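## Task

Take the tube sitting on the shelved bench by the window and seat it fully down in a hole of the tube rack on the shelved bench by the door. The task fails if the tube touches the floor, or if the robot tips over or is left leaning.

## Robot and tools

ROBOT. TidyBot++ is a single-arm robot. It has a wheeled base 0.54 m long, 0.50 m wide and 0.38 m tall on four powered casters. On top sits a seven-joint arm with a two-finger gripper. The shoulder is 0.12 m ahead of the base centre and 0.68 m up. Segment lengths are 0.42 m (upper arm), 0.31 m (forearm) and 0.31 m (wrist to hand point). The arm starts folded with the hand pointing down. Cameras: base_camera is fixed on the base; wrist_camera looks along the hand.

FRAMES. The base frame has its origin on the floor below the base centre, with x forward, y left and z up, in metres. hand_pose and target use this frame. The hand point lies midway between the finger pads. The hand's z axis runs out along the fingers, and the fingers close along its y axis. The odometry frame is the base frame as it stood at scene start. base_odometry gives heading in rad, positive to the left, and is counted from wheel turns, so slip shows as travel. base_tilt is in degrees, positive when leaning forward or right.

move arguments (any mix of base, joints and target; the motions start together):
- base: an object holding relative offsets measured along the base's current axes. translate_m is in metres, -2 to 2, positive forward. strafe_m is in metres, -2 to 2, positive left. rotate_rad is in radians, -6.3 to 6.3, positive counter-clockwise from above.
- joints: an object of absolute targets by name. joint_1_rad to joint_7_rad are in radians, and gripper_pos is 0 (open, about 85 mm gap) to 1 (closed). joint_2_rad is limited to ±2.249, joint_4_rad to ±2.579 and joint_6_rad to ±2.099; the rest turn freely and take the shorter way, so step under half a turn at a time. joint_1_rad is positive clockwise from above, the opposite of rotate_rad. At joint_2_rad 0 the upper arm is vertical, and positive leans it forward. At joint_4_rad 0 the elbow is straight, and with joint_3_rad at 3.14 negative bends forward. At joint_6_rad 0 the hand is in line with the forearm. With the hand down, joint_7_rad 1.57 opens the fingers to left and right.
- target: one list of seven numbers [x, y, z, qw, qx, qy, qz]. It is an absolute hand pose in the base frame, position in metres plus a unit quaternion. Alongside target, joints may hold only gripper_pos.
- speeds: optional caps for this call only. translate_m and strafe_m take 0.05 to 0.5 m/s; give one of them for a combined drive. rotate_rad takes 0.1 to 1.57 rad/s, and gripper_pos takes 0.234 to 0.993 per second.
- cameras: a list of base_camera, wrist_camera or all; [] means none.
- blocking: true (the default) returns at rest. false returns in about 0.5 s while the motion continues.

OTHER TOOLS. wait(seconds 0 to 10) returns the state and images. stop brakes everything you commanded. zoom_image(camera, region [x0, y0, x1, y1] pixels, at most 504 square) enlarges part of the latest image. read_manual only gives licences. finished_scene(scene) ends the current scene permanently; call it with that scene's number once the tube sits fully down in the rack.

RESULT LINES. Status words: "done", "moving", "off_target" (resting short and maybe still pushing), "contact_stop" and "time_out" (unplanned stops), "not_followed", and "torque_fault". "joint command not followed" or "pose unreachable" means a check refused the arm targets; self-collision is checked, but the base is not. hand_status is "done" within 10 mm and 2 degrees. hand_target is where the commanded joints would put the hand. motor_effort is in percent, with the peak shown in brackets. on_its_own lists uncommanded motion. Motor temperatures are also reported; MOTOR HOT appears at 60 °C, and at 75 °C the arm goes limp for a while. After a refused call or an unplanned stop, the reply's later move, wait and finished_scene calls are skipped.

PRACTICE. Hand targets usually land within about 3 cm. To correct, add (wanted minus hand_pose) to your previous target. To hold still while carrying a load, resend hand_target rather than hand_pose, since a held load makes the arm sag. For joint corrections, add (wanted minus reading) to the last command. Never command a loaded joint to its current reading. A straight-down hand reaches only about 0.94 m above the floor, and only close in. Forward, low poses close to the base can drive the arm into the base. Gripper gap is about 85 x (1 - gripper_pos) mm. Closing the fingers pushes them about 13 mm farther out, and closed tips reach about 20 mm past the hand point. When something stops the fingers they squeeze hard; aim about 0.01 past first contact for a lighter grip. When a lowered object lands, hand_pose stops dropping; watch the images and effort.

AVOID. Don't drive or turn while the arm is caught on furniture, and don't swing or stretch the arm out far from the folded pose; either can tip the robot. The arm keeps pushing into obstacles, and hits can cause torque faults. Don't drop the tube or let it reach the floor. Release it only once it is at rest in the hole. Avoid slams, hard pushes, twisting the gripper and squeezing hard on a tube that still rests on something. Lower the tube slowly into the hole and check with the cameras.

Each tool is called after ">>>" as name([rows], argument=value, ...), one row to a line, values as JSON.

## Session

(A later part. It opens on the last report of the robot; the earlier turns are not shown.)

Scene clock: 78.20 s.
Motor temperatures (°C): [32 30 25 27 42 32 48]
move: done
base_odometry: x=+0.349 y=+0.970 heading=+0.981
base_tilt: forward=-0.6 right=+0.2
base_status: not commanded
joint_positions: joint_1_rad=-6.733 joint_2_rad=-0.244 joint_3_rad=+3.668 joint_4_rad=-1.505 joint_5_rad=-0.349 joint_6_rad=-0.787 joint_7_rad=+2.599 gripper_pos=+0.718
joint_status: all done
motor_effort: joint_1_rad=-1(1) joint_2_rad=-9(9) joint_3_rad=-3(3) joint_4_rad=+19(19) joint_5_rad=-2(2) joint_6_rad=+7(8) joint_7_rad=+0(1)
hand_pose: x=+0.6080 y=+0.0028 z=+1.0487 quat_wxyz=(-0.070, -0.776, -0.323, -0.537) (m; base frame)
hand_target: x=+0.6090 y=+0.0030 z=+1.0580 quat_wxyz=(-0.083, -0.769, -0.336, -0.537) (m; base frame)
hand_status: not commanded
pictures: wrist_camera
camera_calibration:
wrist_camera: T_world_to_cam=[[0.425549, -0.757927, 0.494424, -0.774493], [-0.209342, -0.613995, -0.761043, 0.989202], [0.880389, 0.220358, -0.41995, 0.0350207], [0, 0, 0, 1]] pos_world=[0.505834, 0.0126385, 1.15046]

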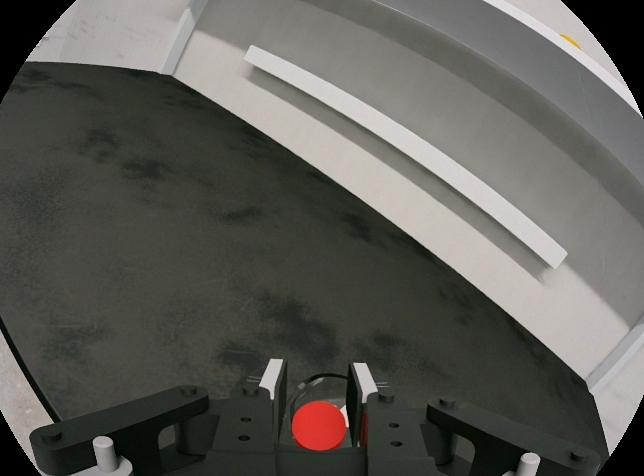

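>>> move(joints={"gripper_pos":0.77}, speeds={"gripper_pos":0.234}, cameras=["wrist_camera"])

>>> zoom_image(camera="wrist_camera", region=[220, 276, 420, 476])

>>> move(joints={"gripper_pos":0.79}, speeds={"gripper_pos":0.234}, cameras=["wrist_camera"])

>>> zoom_image(camera="wrist_camera", region=[220, 276, 420, 476])

Scene clock: 79.20 s.
Motor temperatures (°C): [32 30 25 27 42 32 48]
move: done
base_odometry: x=+0.349 y=+0.970 heading=+0.981
base_tilt: forward=-0.6 right=+0.2
base_status: not commanded
joint_positions: joint_1_rad=-6.733 joint_2_rad=-0.244 joint_3_rad=+3.668 joint_4_rad=-1.505 joint_5_rad=-0.349 joint_6_rad=-0.787 joint_7_rad=+2.599 gripper_pos=+0.770
joint_status: all done
motor_effort: joint_1_rad=-1(1) joint_2_rad=-9(9) joint_3_rad=-2(3) joint_4_rad=+19(19) joint_5_rad=-2(3) joint_6_rad=+7(8) joint_7_rad=-1(1)
hand_pose: x=+0.6080 y=+0.0028 z=+1.0487 quat_wxyz=(-0.070, -0.776, -0.323, -0.537) (m; base frame)
hand_target: x=+0.6090 y=+0.0030 z=+1.0580 quat_wxyz=(-0.083, -0.769, -0.336, -0.537) (m; base frame)
hand_status: not commanded
pictures: wrist_camera
camera_calibration:
wrist_camera: T_world_to_cam=[[0.425549, -0.757927, 0.494424, -0.774493], [-0.209342, -0.613995, -0.761043, 0.989202], [0.880389, 0.220358, -0.41995, 0.0350207], [0, 0, 0, 1]] pos_world=[0.505834, 0.0126385, 1.15046]

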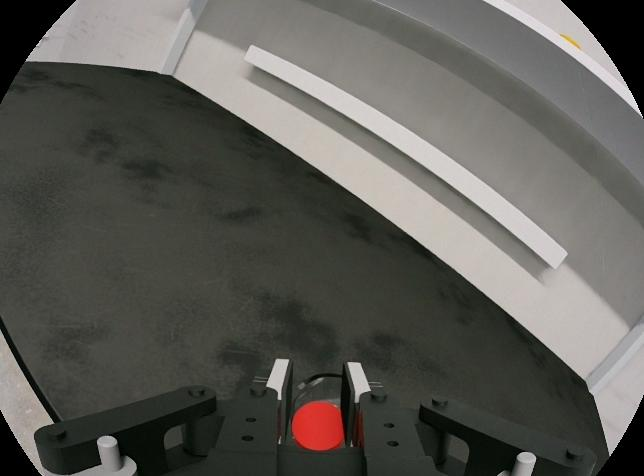

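Scaled by 2.520.

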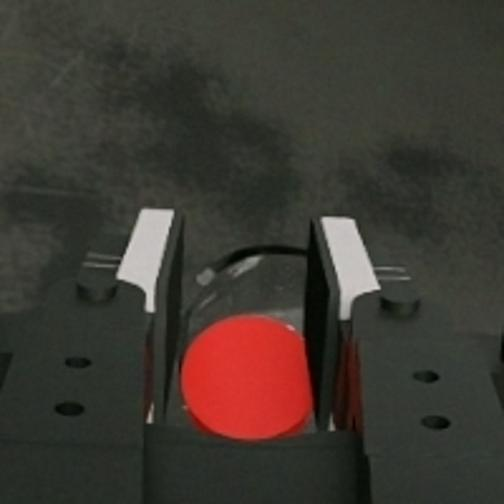

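Scene clock: 79.60 s.
Motor temperatures (°C): [32 30 25 27 42 32 48]
move: done
base_odometry: x=+0.349 y=+0.970 heading=+0.981
base_tilt: forward=-0.6 right=+0.2
base_status: not commanded
joint_positions: joint_1_rad=-6.733 joint_2_rad=-0.244 joint_3_rad=+3.668 joint_4_rad=-1.505 joint_5_rad=-0.349 joint_6_rad=-0.787 joint_7_rad=+2.599 gripper_pos=+0.790
joint_status: all done
motor_effort: joint_1_rad=-1(1) joint_2_rad=-9(9) joint_3_rad=-2(3) joint_4_rad=+19(19) joint_5_rad=-2(2) joint_6_rad=+7(8) joint_7_rad=+0(1)
hand_pose: x=+0.6080 y=+0.0028 z=+1.0487 quat_wxyz=(-0.070, -0.776, -0.323, -0.537) (m; base frame)
hand_target: x=+0.6090 y=+0.0030 z=+1.0580 quat_wxyz=(-0.083, -0.769, -0.336, -0.537) (m; base frame)
hand_status: not commanded
pictures: wrist_camera
camera_calibration:
wrist_camera: T_world_to_cam=[[0.425549, -0.757927, 0.494424, -0.774493], [-0.209342, -0.613995, -0.761043, 0.989202], [0.880389, 0.220358, -0.41995, 0.0350207], [0, 0, 0, 1]] pos_world=[0.505834, 0.0126385, 1.15046]

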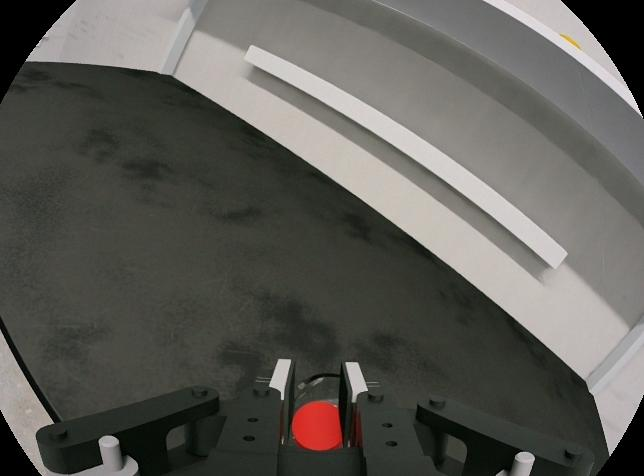

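Scaled by 2.520.

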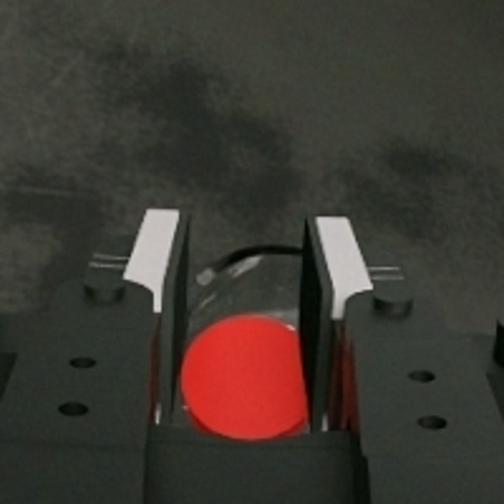

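>>> move(joints={"gripper_pos":0.805}, speeds={"gripper_pos":0.234}, cameras=["wrist_camera"])

>>> zoom_image(camera="wrist_camera", region=[220, 276, 420, 476])

>>> move(joints={"gripper_pos":0.82}, speeds={"gripper_pos":0.234}, cameras=["wrist_camera"])

>>> zoom_image(camera="wrist_camera", region=[220, 276, 420, 476])

Scene clock: 80.40 s.
Motor temperatures (°C): [32 30 25 27 42 32 48]
move: done
base_odometry: x=+0.349 y=+0.970 heading=+0.981
base_tilt: forward=-0.6 right=+0.2
base_status: not commanded
joint_positions: joint_1_rad=-6.733 joint_2_rad=-0.244 joint_3_rad=+3.668 joint_4_rad=-1.505 joint_5_rad=-0.349 joint_6_rad=-0.787 joint_7_rad=+2.599 gripper_pos=+0.806
joint_status: all done
motor_effort: joint_1_rad=-1(1) joint_2_rad=-9(9) joint_3_rad=-2(3) joint_4_rad=+19(19) joint_5_rad=-2(2) joint_6_rad=+8(8) joint_7_rad=+1(1)
hand_pose: x=+0.6080 y=+0.0028 z=+1.0487 quat_wxyz=(-0.070, -0.776, -0.323, -0.537) (m; base frame)
hand_target: x=+0.6090 y=+0.0030 z=+1.0580 quat_wxyz=(-0.083, -0.769, -0.336, -0.537) (m; base frame)
hand_status: not commanded
pictures: wrist_camera
camera_calibration:
wrist_camera: T_world_to_cam=[[0.425549, -0.757927, 0.494424, -0.774493], [-0.209342, -0.613995, -0.761043, 0.989202], [0.880389, 0.220358, -0.41995, 0.0350207], [0, 0, 0, 1]] pos_world=[0.505834, 0.0126385, 1.15046]

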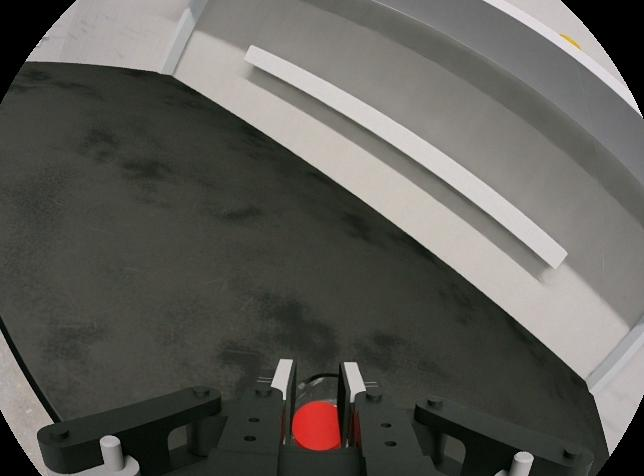

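Scaled by 2.520.

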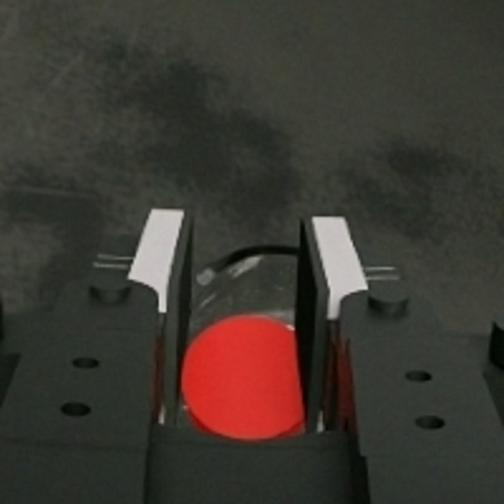

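Scene clock: 80.73 s.
Motor temperatures (°C): [32 30 25 27 42 32 48]
move: done
base_odometry: x=+0.349 y=+0.970 heading=+0.981
base_tilt: forward=-0.6 right=+0.2
base_status: not commanded
joint_positions: joint_1_rad=-6.733 joint_2_rad=-0.244 joint_3_rad=+3.668 joint_4_rad=-1.505 joint_5_rad=-0.349 joint_6_rad=-0.787 joint_7_rad=+2.599 gripper_pos=+0.818
joint_status: all done
motor_effort: joint_1_rad=-1(1) joint_2_rad=-9(9) joint_3_rad=-2(3) joint_4_rad=+19(19) joint_5_rad=-2(2) joint_6_rad=+7(8) joint_7_rad=-1(1)
hand_pose: x=+0.6080 y=+0.0028 z=+1.0487 quat_wxyz=(-0.070, -0.776, -0.323, -0.537) (m; base frame)
hand_target: x=+0.6090 y=+0.0030 z=+1.0580 quat_wxyz=(-0.083, -0.769, -0.336, -0.537) (m; base frame)
hand_status: not commanded
pictures: wrist_camera
camera_calibration:
wrist_camera: T_world_to_cam=[[0.425549, -0.757927, 0.494424, -0.774493], [-0.209342, -0.613995, -0.761043, 0.989202], [0.880389, 0.220358, -0.41995, 0.0350207], [0, 0, 0, 1]] pos_world=[0.505834, 0.0126385, 1.15046]

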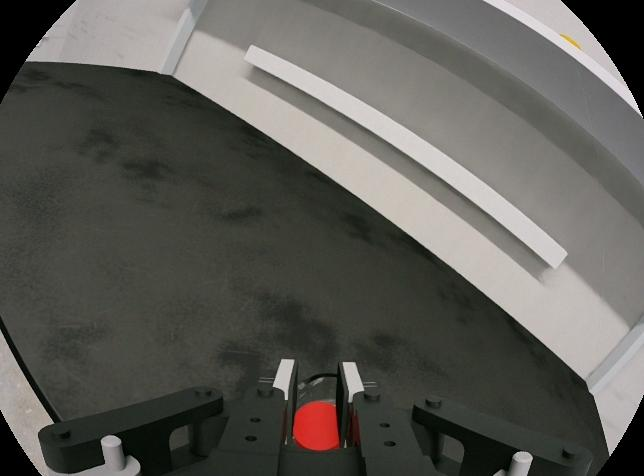

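Scaled by 2.520.

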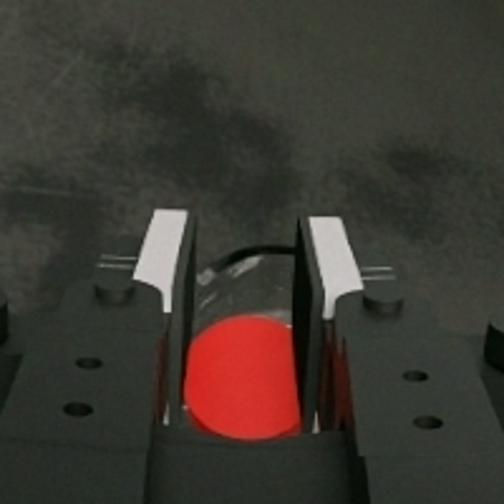

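>>> zoom_image(camera="wrist_camera", region=[270, 346, 370, 466])

Scaled by 4.200.

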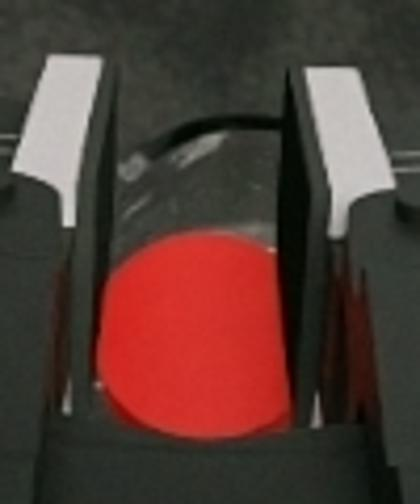

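>>> move(joints={"gripper_pos":0.5}, speeds={"gripper_pos":0.234}, cameras=[])

>>> move(target=[0.608,-0.006,1.037,0.083,0.769,0.336,0.537], cameras=["wrist_camera"])

>>> zoom_image(camera="wrist_camera", region=[220, 276, 420, 476])

Scene clock: 89.30 s.
Motor temperatures (°C): [32 30 25 27 42 32 48]
move: done
base_odometry: x=+0.349 y=+0.970 heading=+0.981
base_tilt: forward=-0.6 right=+0.2
base_status: not commanded
joint_positions: joint_1_rad=-6.733 joint_2_rad=-0.244 joint_3_rad=+3.668 joint_4_rad=-1.505 joint_5_rad=-0.349 joint_6_rad=-0.787 joint_7_rad=+2.599 gripper_pos=+0.499
joint_status: all done
motor_effort: joint_1_rad=-1(1) joint_2_rad=-9(9) joint_3_rad=-2(3) joint_4_rad=+19(19) joint_5_rad=-2(2) joint_6_rad=+7(8) joint_7_rad=+0(1)
hand_pose: x=+0.6080 y=+0.0028 z=+1.0487 quat_wxyz=(-0.070, -0.776, -0.323, -0.537) (m; base frame)
hand_target: x=+0.6090 y=+0.0030 z=+1.0580 quat_wxyz=(-0.083, -0.769, -0.336, -0.537) (m; base frame)
hand_status: not commanded
pictures: none
No camera images: "cameras" was empty.

Scene clock: 90.17 s.
Motor temperatures (°C): [32 30 25 27 42 32 48]
move: off_target
base_odometry: x=+0.349 y=+0.970 heading=+0.981
base_tilt: forward=-0.6 right=+0.2
base_status: not commanded
joint_positions: joint_1_rad=-6.784 joint_2_rad=-0.251 joint_3_rad=+3.710 joint_4_rad=-1.526 joint_5_rad=-0.349 joint_6_rad=-0.770 joint_7_rad=+2.599 gripper_pos=+0.499
joint_status: not commanded
motor_effort: joint_1_rad=+0(1) joint_2_rad=-9(9) joint_3_rad=-3(3) joint_4_rad=+19(20) joint_5_rad=-2(3) joint_6_rad=+8(8) joint_7_rad=+0(1)
hand_pose: x=+0.6089 y=+0.0037 z=+1.0421 quat_wxyz=(-0.062, -0.776, -0.322, -0.538) (m; base frame)
hand_target: x=+0.6080 y=-0.0060 z=+1.0370 quat_wxyz=(-0.083, -0.769, -0.336, -0.537) (m; base frame)
hand_status: off_target (0.011 m and 3.0 deg from the pose sent, 0.015 m and 2.3 deg at the start)
pictures: wrist_camera
camera_calibration:
wrist_camera: T_world_to_cam=[[0.43255, -0.76203, 0.481882, -0.762092], [-0.208133, -0.604427, -0.768992, 0.992484], [0.877258, 0.232332, -0.420048, 0.0331826], [0, 0, 0, 1]] pos_world=[0.507101, 0.0114373, 1.14439]

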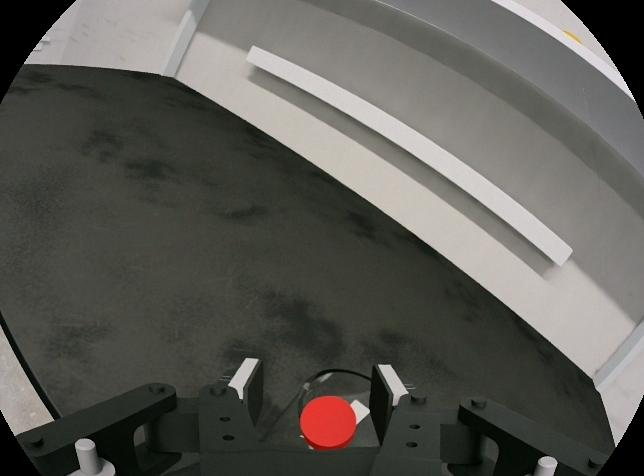

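Scaled by 2.520.

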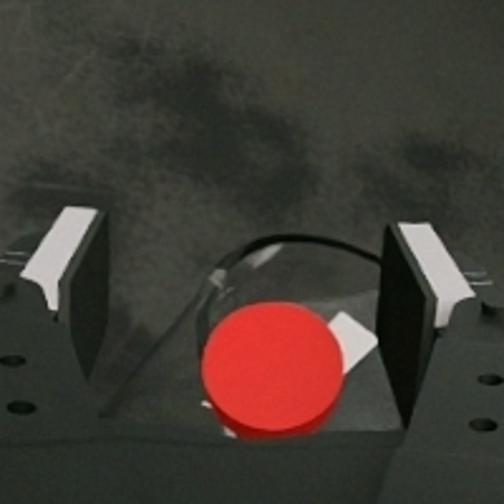

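>>> move(target=[0.605,-0.012,1.027,0.083,0.769,0.336,0.537], cameras=["wrist_camera"])

>>> zoom_image(camera="wrist_camera", region=[220, 276, 420, 476])

Scene clock: 91.57 s.
Motor temperatures (°C): [32 30 25 27 42 32 48]
move: off_target
base_odometry: x=+0.349 y=+0.970 heading=+0.981
base_tilt: forward=-0.6 right=+0.2
base_status: not commanded
joint_positions: joint_1_rad=-6.901 joint_2_rad=-0.291 joint_3_rad=+3.779 joint_4_rad=-1.554 joint_5_rad=-0.275 joint_6_rad=-0.746 joint_7_rad=+2.599 gripper_pos=+0.499
joint_status: not commanded
motor_effort: joint_1_rad=-1(1) joint_2_rad=-7(9) joint_3_rad=-3(4) joint_4_rad=+19(19) joint_5_rad=-2(2) joint_6_rad=+7(8) joint_7_rad=+0(1)
hand_pose: x=+0.6040 y=+0.0008 z=+1.0364 quat_wxyz=(-0.070, -0.768, -0.340, -0.538) (m; base frame)
hand_target: x=+0.6050 y=-0.0120 z=+1.0270 quat_wxyz=(-0.083, -0.769, -0.336, -0.537) (m; base frame)
hand_status: off_target (0.016 m and 1.6 deg from the pose sent, 0.022 m and 3.0 deg at the start)
pictures: wrist_camera
camera_calibration:
wrist_camera: T_world_to_cam=[[0.445394, -0.734451, 0.512061, -0.798473], [-0.183935, -0.634781, -0.75048, 0.951503], [0.876237, 0.240073, -0.417819, 0.0341073], [0, 0, 0, 1]] pos_world=[0.500764, 0.00936874, 1.1372]

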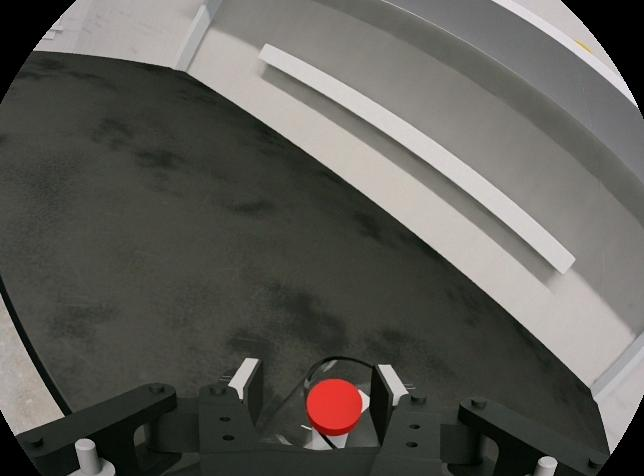

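Scaled by 2.520.

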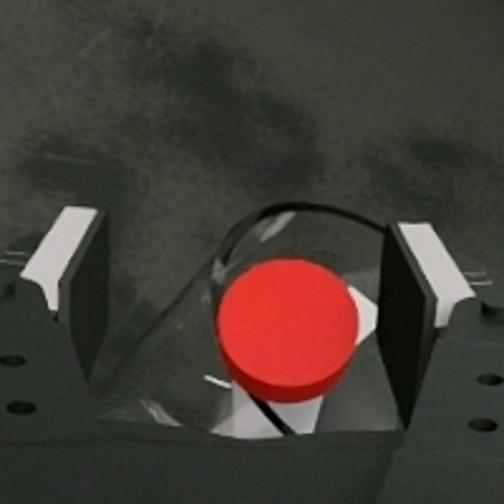

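>>> move(target=[0.607,-0.019,1.028,0.083,0.769,0.336,0.537], cameras=["wrist_camera"])

>>> zoom_image(camera="wrist_camera", region=[220, 276, 420, 476])

Scene clock: 92.80 s.
Motor temperatures (°C): [32 30 25 27 42 32 48]
move: off_target
base_odometry: x=+0.349 y=+0.970 heading=+0.981
base_tilt: forward=-0.6 right=+0.2
base_status: not commanded
joint_positions: joint_1_rad=-6.931 joint_2_rad=-0.291 joint_3_rad=+3.821 joint_4_rad=-1.554 joint_5_rad=-0.273 joint_6_rad=-0.746 joint_7_rad=+2.599 gripper_pos=+0.499
joint_status: not commanded
motor_effort: joint_1_rad=-1(1) joint_2_rad=-6(7) joint_3_rad=-3(4) joint_4_rad=+19(19) joint_5_rad=-2(3) joint_6_rad=+8(8) joint_7_rad=+0(1)
hand_pose: x=+0.6067 y=-0.0078 z=+1.0333 quat_wxyz=(-0.068, -0.772, -0.334, -0.537) (m; base frame)
hand_target: x=+0.6070 y=-0.0190 z=+1.0280 quat_wxyz=(-0.083, -0.769, -0.336, -0.537) (m; base frame)
hand_status: off_target (0.012 m and 1.7 deg from the pose sent, 0.022 m and 1.6 deg at the start)
pictures: wrist_camera
camera_calibration:
wrist_camera: T_world_to_cam=[[0.440563, -0.743866, 0.502561, -0.79176], [-0.19545, -0.625868, -0.755042, 0.956004], [0.876187, 0.234418, -0.421123, 0.035881], [0, 0, 0, 1]] pos_world=[0.504232, 0.000957919, 1.13484]

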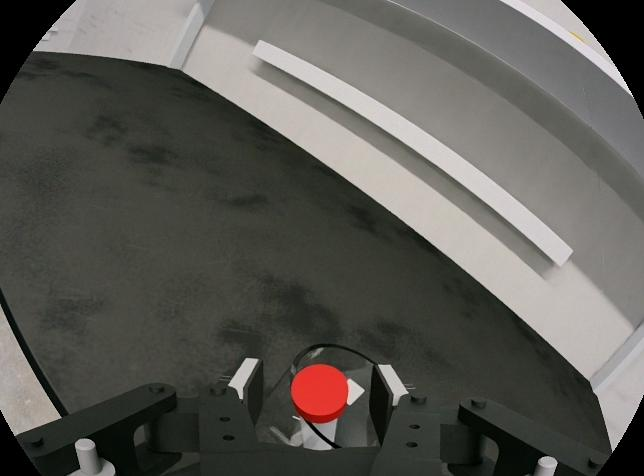

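Scaled by 2.520.

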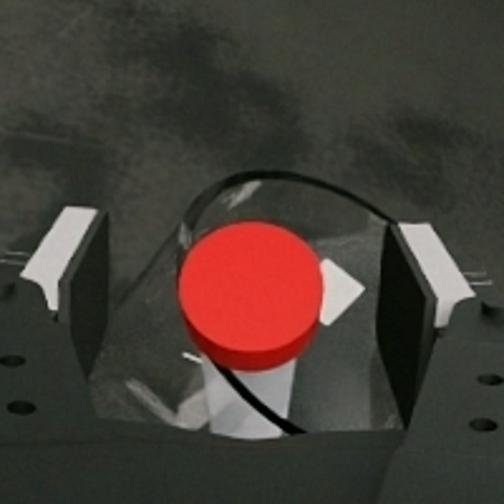

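>>> move(joints={"gripper_pos":0.7}, speeds={"gripper_pos":0.234}, cameras=["wrist_camera"])

>>> zoom_image(camera="wrist_camera", region=[220, 276, 420, 476])

>>> move(joints={"gripper_pos":0.74}, speeds={"gripper_pos":0.234}, cameras=["wrist_camera"])

>>> zoom_image(camera="wrist_camera", region=[220, 276, 420, 476])

Scene clock: 94.60 s.
Motor temperatures (°C): [32 30 25 27 42 32 48]
move: done
base_odometry: x=+0.349 y=+0.970 heading=+0.981
base_tilt: forward=-0.6 right=+0.2
base_status: not commanded
joint_positions: joint_1_rad=-6.931 joint_2_rad=-0.291 joint_3_rad=+3.821 joint_4_rad=-1.554 joint_5_rad=-0.273 joint_6_rad=-0.746 joint_7_rad=+2.599 gripper_pos=+0.698
joint_status: all done
motor_effort: joint_1_rad=+0(2) joint_2_rad=-6(6) joint_3_rad=-3(4) joint_4_rad=+18(19) joint_5_rad=-2(2) joint_6_rad=+7(8) joint_7_rad=+1(1)
hand_pose: x=+0.6067 y=-0.0078 z=+1.0333 quat_wxyz=(-0.068, -0.772, -0.334, -0.537) (m; base frame)
hand_target: x=+0.6070 y=-0.0190 z=+1.0280 quat_wxyz=(-0.083, -0.769, -0.336, -0.537) (m; base frame)
hand_status: not commanded
pictures: wrist_camera
camera_calibration:
wrist_camera: T_world_to_cam=[[0.440585, -0.743853, 0.502561, -0.791762], [-0.195431, -0.625874, -0.755042, 0.956002], [0.87618, 0.234444, -0.421123, 0.0358818], [0, 0, 0, 1]] pos_world=[0.504232, 0.000969241, 1.13484]

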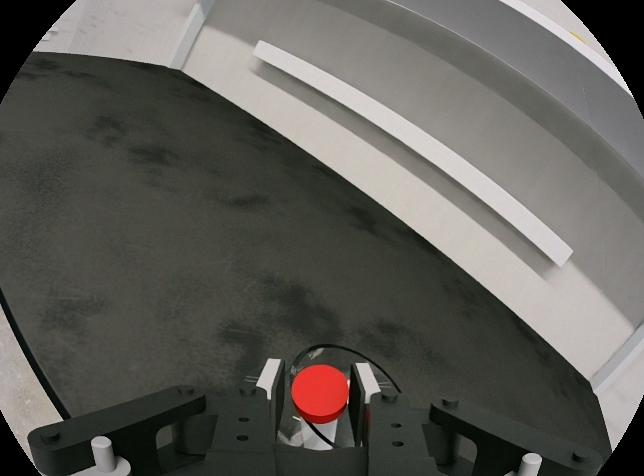

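Scaled by 2.520.

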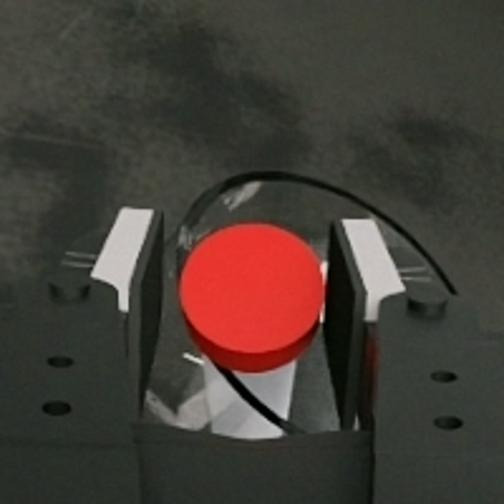

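Scene clock: 95.10 s.
Motor temperatures (°C): [32 30 25 27 42 32 48]
move: done
base_odometry: x=+0.349 y=+0.970 heading=+0.981
base_tilt: forward=-0.6 right=+0.2
base_status: not commanded
joint_positions: joint_1_rad=-6.931 joint_2_rad=-0.291 joint_3_rad=+3.821 joint_4_rad=-1.554 joint_5_rad=-0.273 joint_6_rad=-0.746 joint_7_rad=+2.599 gripper_pos=+0.738
joint_status: all done
motor_effort: joint_1_rad=+0(2) joint_2_rad=-6(7) joint_3_rad=-3(4) joint_4_rad=+19(19) joint_5_rad=-2(2) joint_6_rad=+7(8) joint_7_rad=-1(1)
hand_pose: x=+0.6067 y=-0.0078 z=+1.0333 quat_wxyz=(-0.068, -0.772, -0.334, -0.537) (m; base frame)
hand_target: x=+0.6070 y=-0.0190 z=+1.0280 quat_wxyz=(-0.083, -0.769, -0.336, -0.537) (m; base frame)
hand_status: not commanded
pictures: wrist_camera
camera_calibration:
wrist_camera: T_world_to_cam=[[0.440573, -0.743862, 0.502558, -0.791759], [-0.195414, -0.625861, -0.755058, 0.95601], [0.87619, 0.234451, -0.421098, 0.0358638], [0, 0, 0, 1]] pos_world=[0.504222, 0.000961206, 1.13485]

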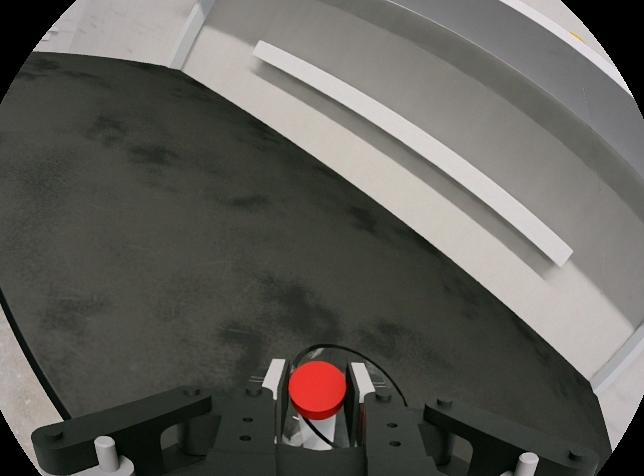

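Scaled by 2.520.

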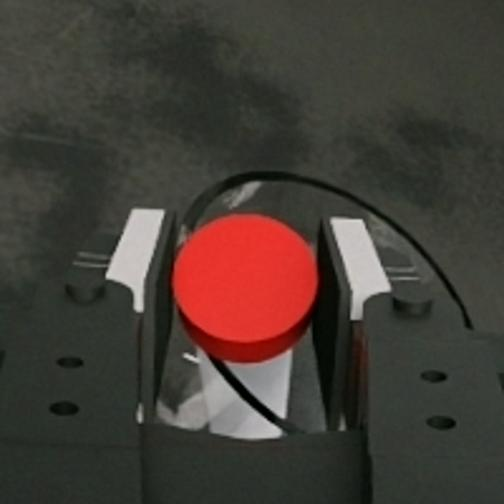

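>>> move(joints={"gripper_pos":0.755}, speeds={"gripper_pos":0.234}, cameras=["wrist_camera"])

>>> zoom_image(camera="wrist_camera", region=[220, 276, 420, 476])

>>> move(joints={"gripper_pos":0.77}, speeds={"gripper_pos":0.234}, cameras=["wrist_camera"])

>>> zoom_image(camera="wrist_camera", region=[220, 276, 420, 476])

Scene clock: 96.10 s.
Motor temperatures (°C): [32 30 25 27 42 32 48]
move: done
base_odometry: x=+0.349 y=+0.970 heading=+0.981
base_tilt: forward=-0.6 right=+0.2
base_status: not commanded
joint_positions: joint_1_rad=-6.931 joint_2_rad=-0.292 joint_3_rad=+3.821 joint_4_rad=-1.554 joint_5_rad=-0.273 joint_6_rad=-0.746 joint_7_rad=+2.599 gripper_pos=+0.751
joint_status: all done
motor_effort: joint_1_rad=-1(1) joint_2_rad=-6(6) joint_3_rad=-4(4) joint_4_rad=+19(19) joint_5_rad=-2(2) joint_6_rad=+8(8) joint_7_rad=+0(1)
hand_pose: x=+0.6066 y=-0.0079 z=+1.0335 quat_wxyz=(-0.068, -0.772, -0.334, -0.537) (m; base frame)
hand_target: x=+0.6070 y=-0.0190 z=+1.0280 quat_wxyz=(-0.083, -0.769, -0.336, -0.537) (m; base frame)
hand_status: not commanded
pictures: wrist_camera
camera_calibration:
wrist_camera: T_world_to_cam=[[0.44042, -0.743978, 0.502521, -0.791715], [-0.195184, -0.625687, -0.755261, 0.956122], [0.876318, 0.234548, -0.420777, 0.0356297], [0, 0, 0, 1]] pos_world=[0.504084, 0.000856744, 1.13497]

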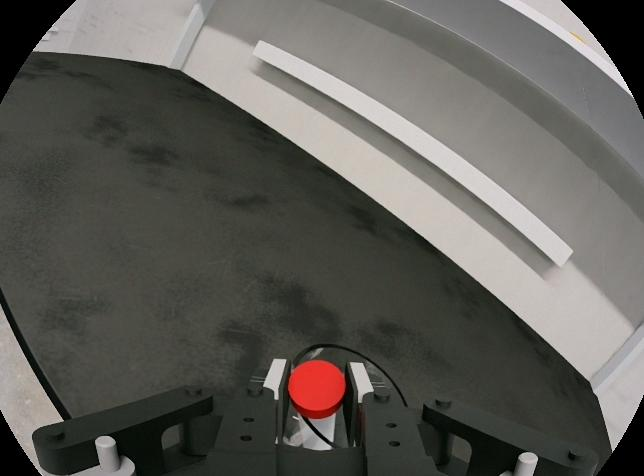

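Scaled by 2.520.

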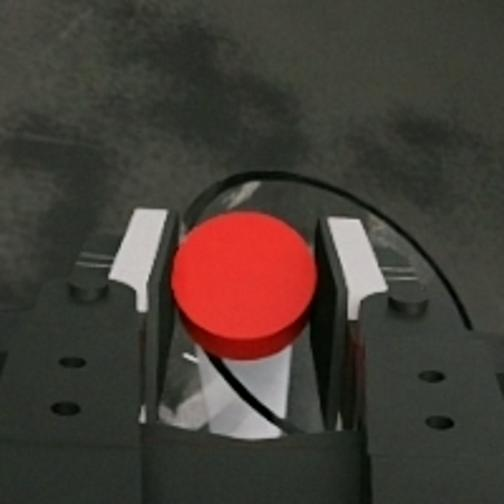

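Scene clock: 96.43 s.
Motor temperatures (°C): [32 30 25 27 42 32 48]
move: done
base_odometry: x=+0.349 y=+0.970 heading=+0.981
base_tilt: forward=-0.6 right=+0.2
base_status: not commanded
joint_positions: joint_1_rad=-6.931 joint_2_rad=-0.292 joint_3_rad=+3.821 joint_4_rad=-1.554 joint_5_rad=-0.273 joint_6_rad=-0.746 joint_7_rad=+2.599 gripper_pos=+0.760
joint_status: all done
motor_effort: joint_1_rad=-1(1) joint_2_rad=-6(6) joint_3_rad=-3(4) joint_4_rad=+19(19) joint_5_rad=-2(2) joint_6_rad=+7(7) joint_7_rad=+0(1)
hand_pose: x=+0.6066 y=-0.0079 z=+1.0335 quat_wxyz=(-0.068, -0.772, -0.334, -0.537) (m; base frame)
hand_target: x=+0.6070 y=-0.0190 z=+1.0280 quat_wxyz=(-0.083, -0.769, -0.336, -0.537) (m; base frame)
hand_status: not commanded
pictures: wrist_camera
camera_calibration:
wrist_camera: T_world_to_cam=[[0.440408, -0.743987, 0.502518, -0.791712], [-0.195166, -0.625673, -0.755277, 0.95613], [0.876328, 0.234556, -0.420752, 0.0356117], [0, 0, 0, 1]] pos_world=[0.504073, 0.000848707, 1.13498]

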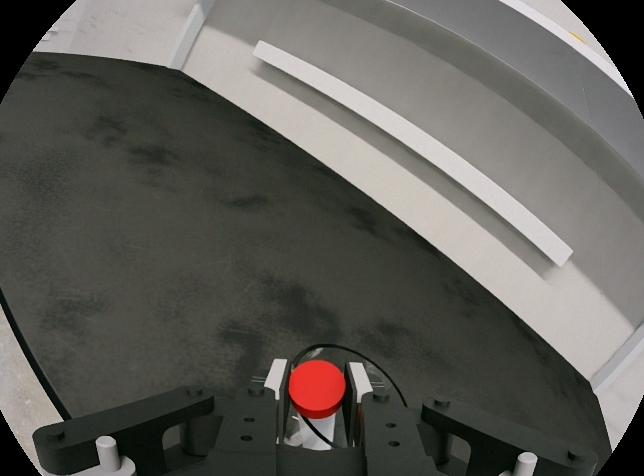

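Scaled by 2.520.

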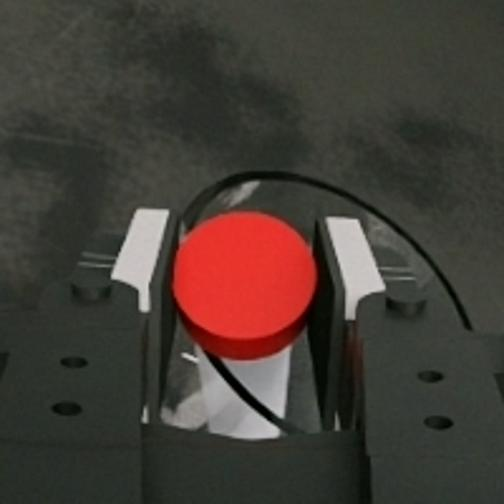

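>>> move(joints={"gripper_pos":0.78}, speeds={"gripper_pos":0.234}, cameras=[])

>>> move(target=[0.596,-0.012,1.056,0.083,0.769,0.336,0.537], cameras=["wrist_camera"])

>>> zoom_image(camera="wrist_camera", region=[220, 276, 420, 476])

Scene clock: 97.27 s.
Motor temperatures (°C): [32 30 25 27 42 32 48]
move: done
base_odometry: x=+0.349 y=+0.970 heading=+0.981
base_tilt: forward=-0.6 right=+0.2
base_status: not commanded
joint_positions: joint_1_rad=-6.931 joint_2_rad=-0.292 joint_3_rad=+3.821 joint_4_rad=-1.554 joint_5_rad=-0.273 joint_6_rad=-0.746 joint_7_rad=+2.599 gripper_pos=+0.773
joint_status: all done
motor_effort: joint_1_rad=+0(1) joint_2_rad=-6(6) joint_3_rad=-3(4) joint_4_rad=+19(19) joint_5_rad=-2(2) joint_6_rad=+8(8) joint_7_rad=+0(1)
hand_pose: x=+0.6066 y=-0.0079 z=+1.0335 quat_wxyz=(-0.068, -0.772, -0.334, -0.537) (m; base frame)
hand_target: x=+0.6070 y=-0.0190 z=+1.0280 quat_wxyz=(-0.083, -0.769, -0.336, -0.537) (m; base frame)
hand_status: not commanded
pictures: none
No camera images: "cameras" was empty.

Scene clock: 98.13 s.
Motor temperatures (°C): [32 30 25 27 42 32 48]
move: off_target
base_odometry: x=+0.349 y=+0.970 heading=+0.981
base_tilt: forward=-0.6 right=+0.2
base_status: not commanded
joint_positions: joint_1_rad=-6.881 joint_2_rad=-0.292 joint_3_rad=+3.775 joint_4_rad=-1.532 joint_5_rad=-0.273 joint_6_rad=-0.773 joint_7_rad=+2.599 gripper_pos=+0.775
joint_status: not commanded
motor_effort: joint_1_rad=+0(1) joint_2_rad=-6(7) joint_3_rad=-4(4) joint_4_rad=+19(20) joint_5_rad=-2(2) joint_6_rad=+7(8) joint_7_rad=+0(1)
hand_pose: x=+0.6006 y=-0.0065 z=+1.0431 quat_wxyz=(-0.073, -0.770, -0.338, -0.537) (m; base frame)
hand_target: x=+0.5960 y=-0.0120 z=+1.0560 quat_wxyz=(-0.083, -0.769, -0.336, -0.537) (m; base frame)
hand_status: off_target (0.015 m and 1.1 deg from the pose sent, 0.025 m and 1.7 deg at the start)
pictures: wrist_camera
camera_calibration:
wrist_camera: T_world_to_cam=[[0.439252, -0.736693, 0.514141, -0.804204], [-0.190114, -0.635574, -0.748266, 0.952647], [0.878017, 0.230932, -0.419233, 0.0419901], [0, 0, 0, 1]] pos_world=[0.497492, 0.00332979, 1.14391]

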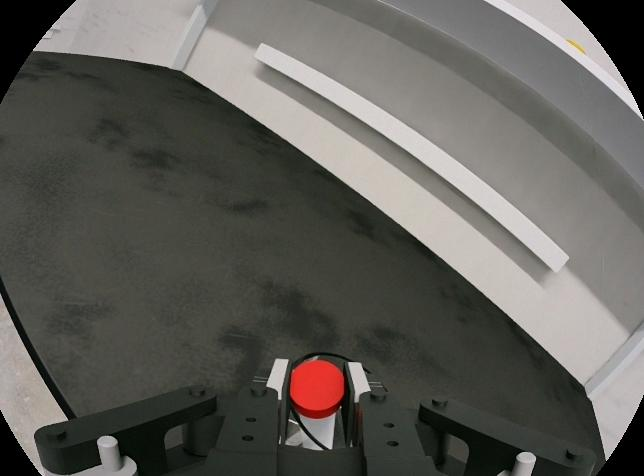

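Scaled by 2.520.

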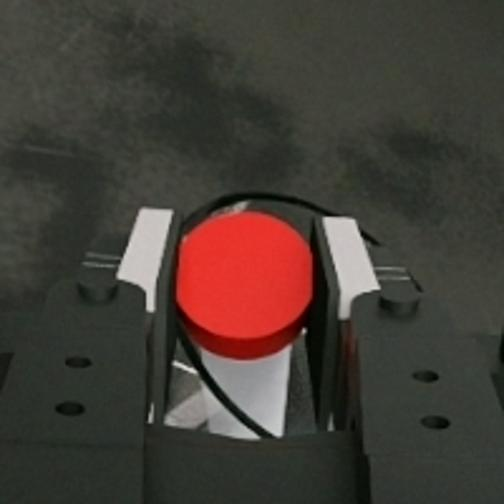

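>>> move(target=[0.582,-0.003,1.084,0.083,0.769,0.336,0.537], cameras=["wrist_camera"])

>>> zoom_image(camera="wrist_camera", region=[220, 276, 420, 476])

Scene clock: 99.70 s.
Motor temperatures (°C): [32 30 25 28 42 32 48]
move: done
base_odometry: x=+0.349 y=+0.970 heading=+0.981
base_tilt: forward=-0.6 right=+0.2
base_status: not commanded
joint_positions: joint_1_rad=-6.794 joint_2_rad=-0.292 joint_3_rad=+3.686 joint_4_rad=-1.450 joint_5_rad=-0.273 joint_6_rad=-0.847 joint_7_rad=+2.596 gripper_pos=+0.775
joint_status: not commanded
motor_effort: joint_1_rad=-1(1) joint_2_rad=-7(7) joint_3_rad=-3(4) joint_4_rad=+18(20) joint_5_rad=-2(3) joint_6_rad=+8(8) joint_7_rad=+0(1)
hand_pose: x=+0.5867 y=+0.0005 z=+1.0762 quat_wxyz=(-0.084, -0.759, -0.349, -0.543) (m; base frame)
hand_target: x=+0.5820 y=-0.0030 z=+1.0840 quat_wxyz=(-0.083, -0.769, -0.336, -0.537) (m; base frame)
hand_status: done (0.010 m and 1.9 deg from the pose sent, 0.045 m and 1.1 deg at the start)
pictures: wrist_camera
camera_calibration:
wrist_camera: T_world_to_cam=[[0.435672, -0.717451, 0.543556, -0.839597], [-0.162219, -0.656577, -0.736608, 0.950349], [0.885367, 0.232744, -0.402437, 0.0440342], [0, 0, 0, 1]] pos_world=[0.480967, 0.0113589, 1.17412]

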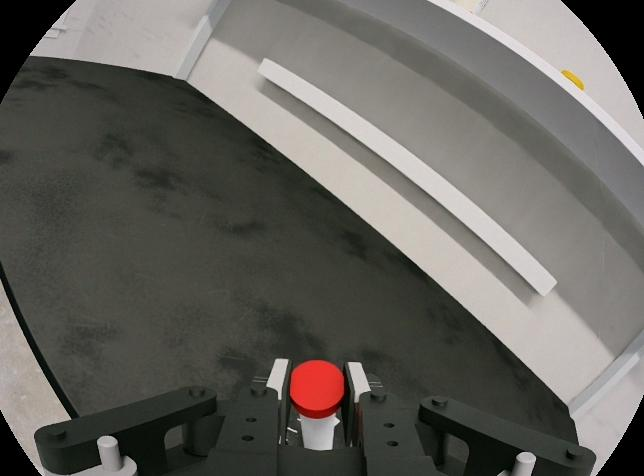

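Scaled by 2.520.

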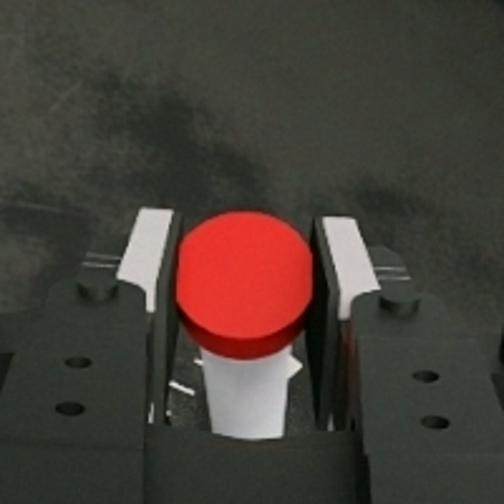

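>>> move(target=[0.562,0.008,1.119,0.083,0.769,0.336,0.537], cameras=[])

>>> move(target=[0.542,0.017,1.155,0.083,0.769,0.336,0.537], cameras=["wrist_camera"])

>>> zoom_image(camera="wrist_camera", region=[220, 276, 420, 476])

Scene clock: 101.30 s.
Motor temperatures (°C): [32 30 25 28 42 32 48]
move: off_target
base_odometry: x=+0.349 y=+0.970 heading=+0.981
base_tilt: forward=-0.6 right=+0.2
base_status: not commanded
joint_positions: joint_1_rad=-6.725 joint_2_rad=-0.292 joint_3_rad=+3.599 joint_4_rad=-1.333 joint_5_rad=-0.259 joint_6_rad=-0.958 joint_7_rad=+2.557 gripper_pos=+0.775
joint_status: not commanded
motor_effort: joint_1_rad=-1(2) joint_2_rad=-7(8) joint_3_rad=-2(3) joint_4_rad=+18(20) joint_5_rad=-2(3) joint_6_rad=+8(8) joint_7_rad=+0(1)
hand_pose: x=+0.5655 y=+0.0133 z=+1.1154 quat_wxyz=(-0.086, -0.752, -0.358, -0.546) (m; base frame)
hand_target: x=+0.5620 y=+0.0080 z=+1.1190 quat_wxyz=(-0.083, -0.769, -0.336, -0.537) (m; base frame)
hand_status: off_target (0.007 m and 3.4 deg from the pose sent, 0.050 m and 1.9 deg at the start)
pictures: none
No camera images: "cameras" was empty.

Scene clock: 102.57 s.
Motor temperatures (°C): [32 30 25 28 42 32 48]
move: off_target
base_odometry: x=+0.349 y=+0.970 heading=+0.981
base_tilt: forward=-0.6 right=+0.2
base_status: not commanded
joint_positions: joint_1_rad=-6.674 joint_2_rad=-0.281 joint_3_rad=+3.541 joint_4_rad=-1.192 joint_5_rad=-0.250 joint_6_rad=-1.083 joint_7_rad=+2.511 gripper_pos=+0.775
joint_status: not commanded
motor_effort: joint_1_rad=-1(1) joint_2_rad=-7(8) joint_3_rad=-2(3) joint_4_rad=+17(19) joint_5_rad=-2(2) joint_6_rad=+8(8) joint_7_rad=+0(1)
hand_pose: x=+0.5433 y=+0.0218 z=+1.1548 quat_wxyz=(-0.087, -0.749, -0.362, -0.549) (m; base frame)
hand_target: x=+0.5420 y=+0.0170 z=+1.1550 quat_wxyz=(-0.083, -0.769, -0.336, -0.537) (m; base frame)
hand_status: off_target (0.005 m and 4.0 deg from the pose sent, 0.046 m and 3.4 deg at the start)
pictures: wrist_camera
camera_calibration:
wrist_camera: T_world_to_cam=[[0.440956, -0.69739, 0.564983, -0.876173], [-0.130208, -0.672534, -0.728522, 0.98885], [0.888033, 0.247681, -0.387364, 0.0899373], [0, 0, 0, 1]] pos_world=[0.435243, 0.0317257, 1.25026]

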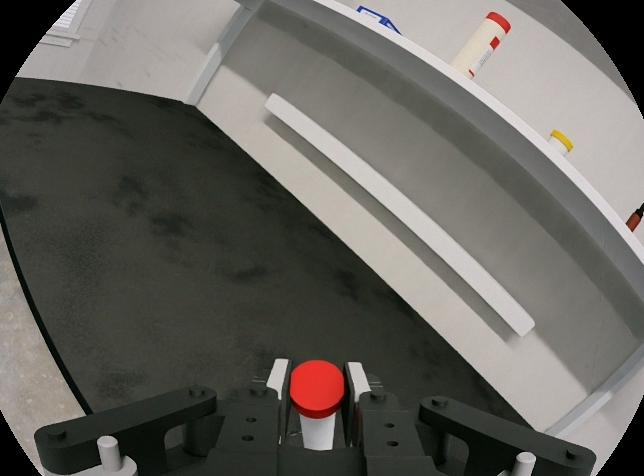

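Scaled by 2.520.

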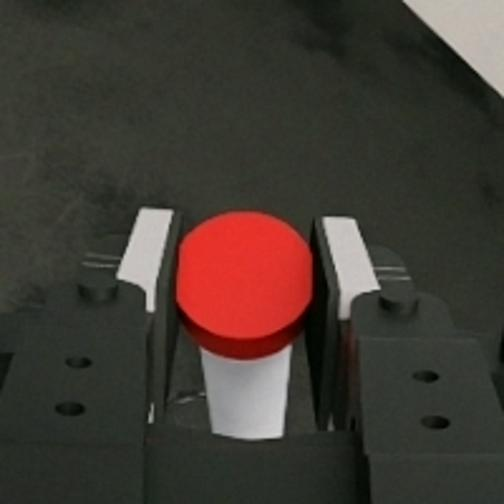

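>>> move(joints={"gripper_pos":0.80}, speeds={"gripper_pos":0.234}, cameras=[])

>>> move(base={"translate_m":-0.55}, speeds={"translate_m":0.3}, cameras=["wrist_camera"])

>>> zoom_image(camera="wrist_camera", region=[220, 276, 420, 476])

Scene clock: 104.53 s.
Motor temperatures (°C): [32 30 25 28 42 32 48]
move: done
base_odometry: x=+0.349 y=+0.970 heading=+0.981
base_tilt: forward=-0.6 right=+0.2
base_status: not commanded
joint_positions: joint_1_rad=-6.673 joint_2_rad=-0.281 joint_3_rad=+3.541 joint_4_rad=-1.192 joint_5_rad=-0.250 joint_6_rad=-1.085 joint_7_rad=+2.511 gripper_pos=+0.780
joint_status: all done
motor_effort: joint_1_rad=+0(1) joint_2_rad=-6(7) joint_3_rad=-2(2) joint_4_rad=+17(17) joint_5_rad=-1(2) joint_6_rad=+8(8) joint_7_rad=+1(1)
hand_pose: x=+0.5432 y=+0.0218 z=+1.1545 quat_wxyz=(-0.087, -0.749, -0.361, -0.548) (m; base frame)
hand_target: x=+0.5420 y=+0.0170 z=+1.1550 quat_wxyz=(-0.083, -0.769, -0.336, -0.537) (m; base frame)
hand_status: not commanded
pictures: none
No camera images: "cameras" was empty.

Scene clock: 107.23 s.
Motor temperatures (°C): [32 30 25 28 42 32 48]
move: done
base_odometry: x=+0.043 y=+0.513 heading=+0.981
base_tilt: forward=-0.6 right=+0.2
base_status: done
joint_positions: joint_1_rad=-6.669 joint_2_rad=-0.272 joint_3_rad=+3.535 joint_4_rad=-1.191 joint_5_rad=-0.245 joint_6_rad=-1.087 joint_7_rad=+2.510 gripper_pos=+0.780
joint_status: not commanded
motor_effort: joint_1_rad=-1(2) joint_2_rad=-7(11) joint_3_rad=-2(5) joint_4_rad=+17(18) joint_5_rad=-2(3) joint_6_rad=+8(9) joint_7_rad=+0(1)
hand_pose: x=+0.5464 y=+0.0231 z=+1.1506 quat_wxyz=(-0.089, -0.752, -0.364, -0.543) (m; base frame)
hand_target: x=+0.5420 y=+0.0170 z=+1.1550 quat_wxyz=(-0.083, -0.769, -0.336, -0.537) (m; base frame)
hand_status: not commanded
pictures: wrist_camera
camera_calibration:
wrist_camera: T_world_to_cam=[[0.445881, -0.693503, 0.565902, -0.87805], [-0.139427, -0.678322, -0.721415, 0.983972], [0.884167, 0.242763, -0.399143, 0.101009], [0, 0, 0, 1]] pos_world=[0.439389, 0.0339986, 1.24706]

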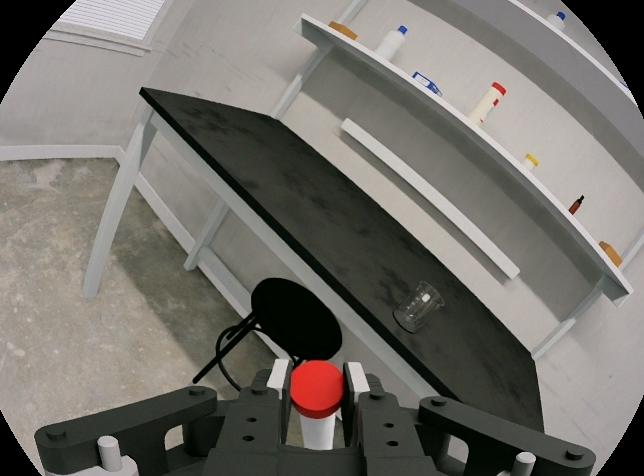

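Scaled by 2.520.

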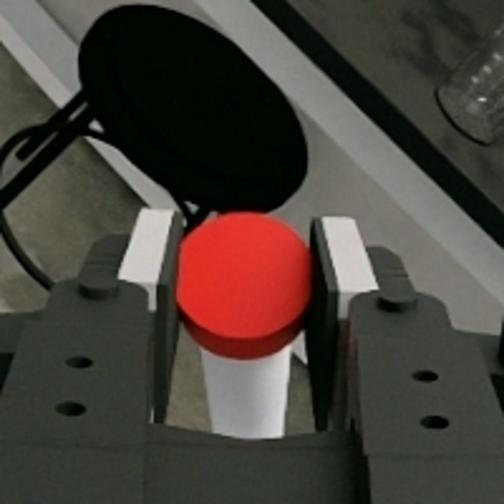

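>>> move(joints={"joint_1_rad":0.0,"joint_2_rad":-0.15,"joint_3_rad":3.14,"joint_4_rad":-0.85,"joint_5_rad":0.0,"joint_6_rad":-1.62,"joint_7_rad":1.66}, base={"rotate_rad":-1.0}, speeds={"rotate_rad":0.6})

>>> zoom_image(camera="wrist_camera", region=[220, 276, 420, 476])

Scene clock: 110.23 s.
Motor temperatures (°C): [32 30 25 28 42 32 48]
move: done
base_odometry: x=+0.043 y=+0.513 heading=-0.017
base_tilt: forward=-0.6 right=+0.2
base_status: done
joint_positions: joint_1_rad=-6.300 joint_2_rad=-0.166 joint_3_rad=+3.159 joint_4_rad=-0.892 joint_5_rad=-0.033 joint_6_rad=-1.578 joint_7_rad=+1.747 gripper_pos=+0.780
joint_status: all done
motor_effort: joint_1_rad=+0(2) joint_2_rad=-8(9) joint_3_rad=-1(2) joint_4_rad=+14(18) joint_5_rad=+1(2) joint_6_rad=+7(9) joint_7_rad=+0(1)
hand_pose: x=+0.4894 y=+0.0103 z=+1.1240 quat_wxyz=(-0.020, -0.909, -0.087, -0.407) (m; base frame)
hand_target: x=+0.4866 y=+0.0021 z=+1.1263 quat_wxyz=(-0.018, -0.916, -0.042, -0.399) (m; base frame)
hand_status: not commanded
pictures: base_camera, wrist_camera
camera_calibration:
wrist_camera: T_world_to_cam=[[0.161777, -0.9759, 0.146447, -0.233065], [-0.658831, -0.217295, -0.720225, 1.19631], [0.73469, 0.0200317, -0.678107, 0.532931], [0, 0, 0, 1]] pos_world=[0.434333, 0.0218291, 1.25713]

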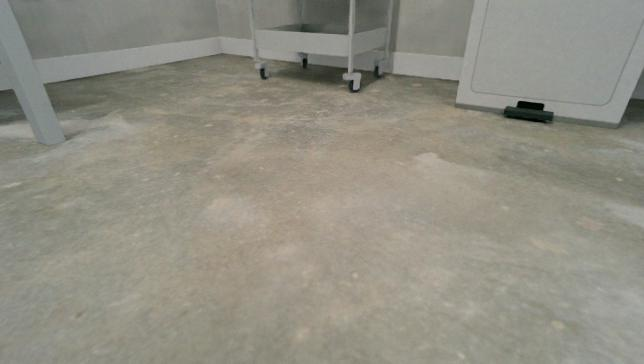

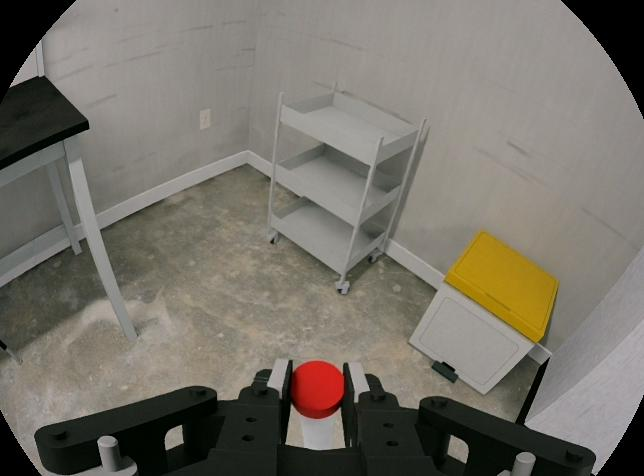

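Scaled by 2.520.

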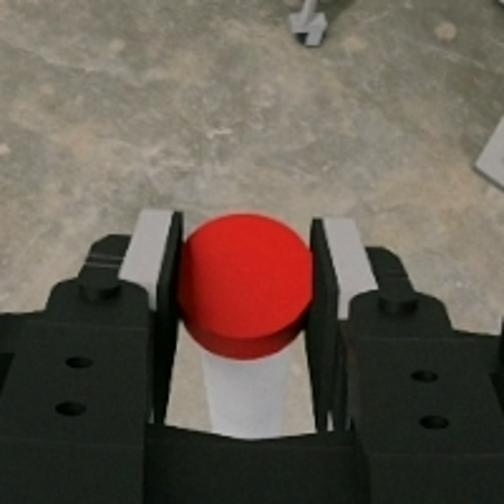

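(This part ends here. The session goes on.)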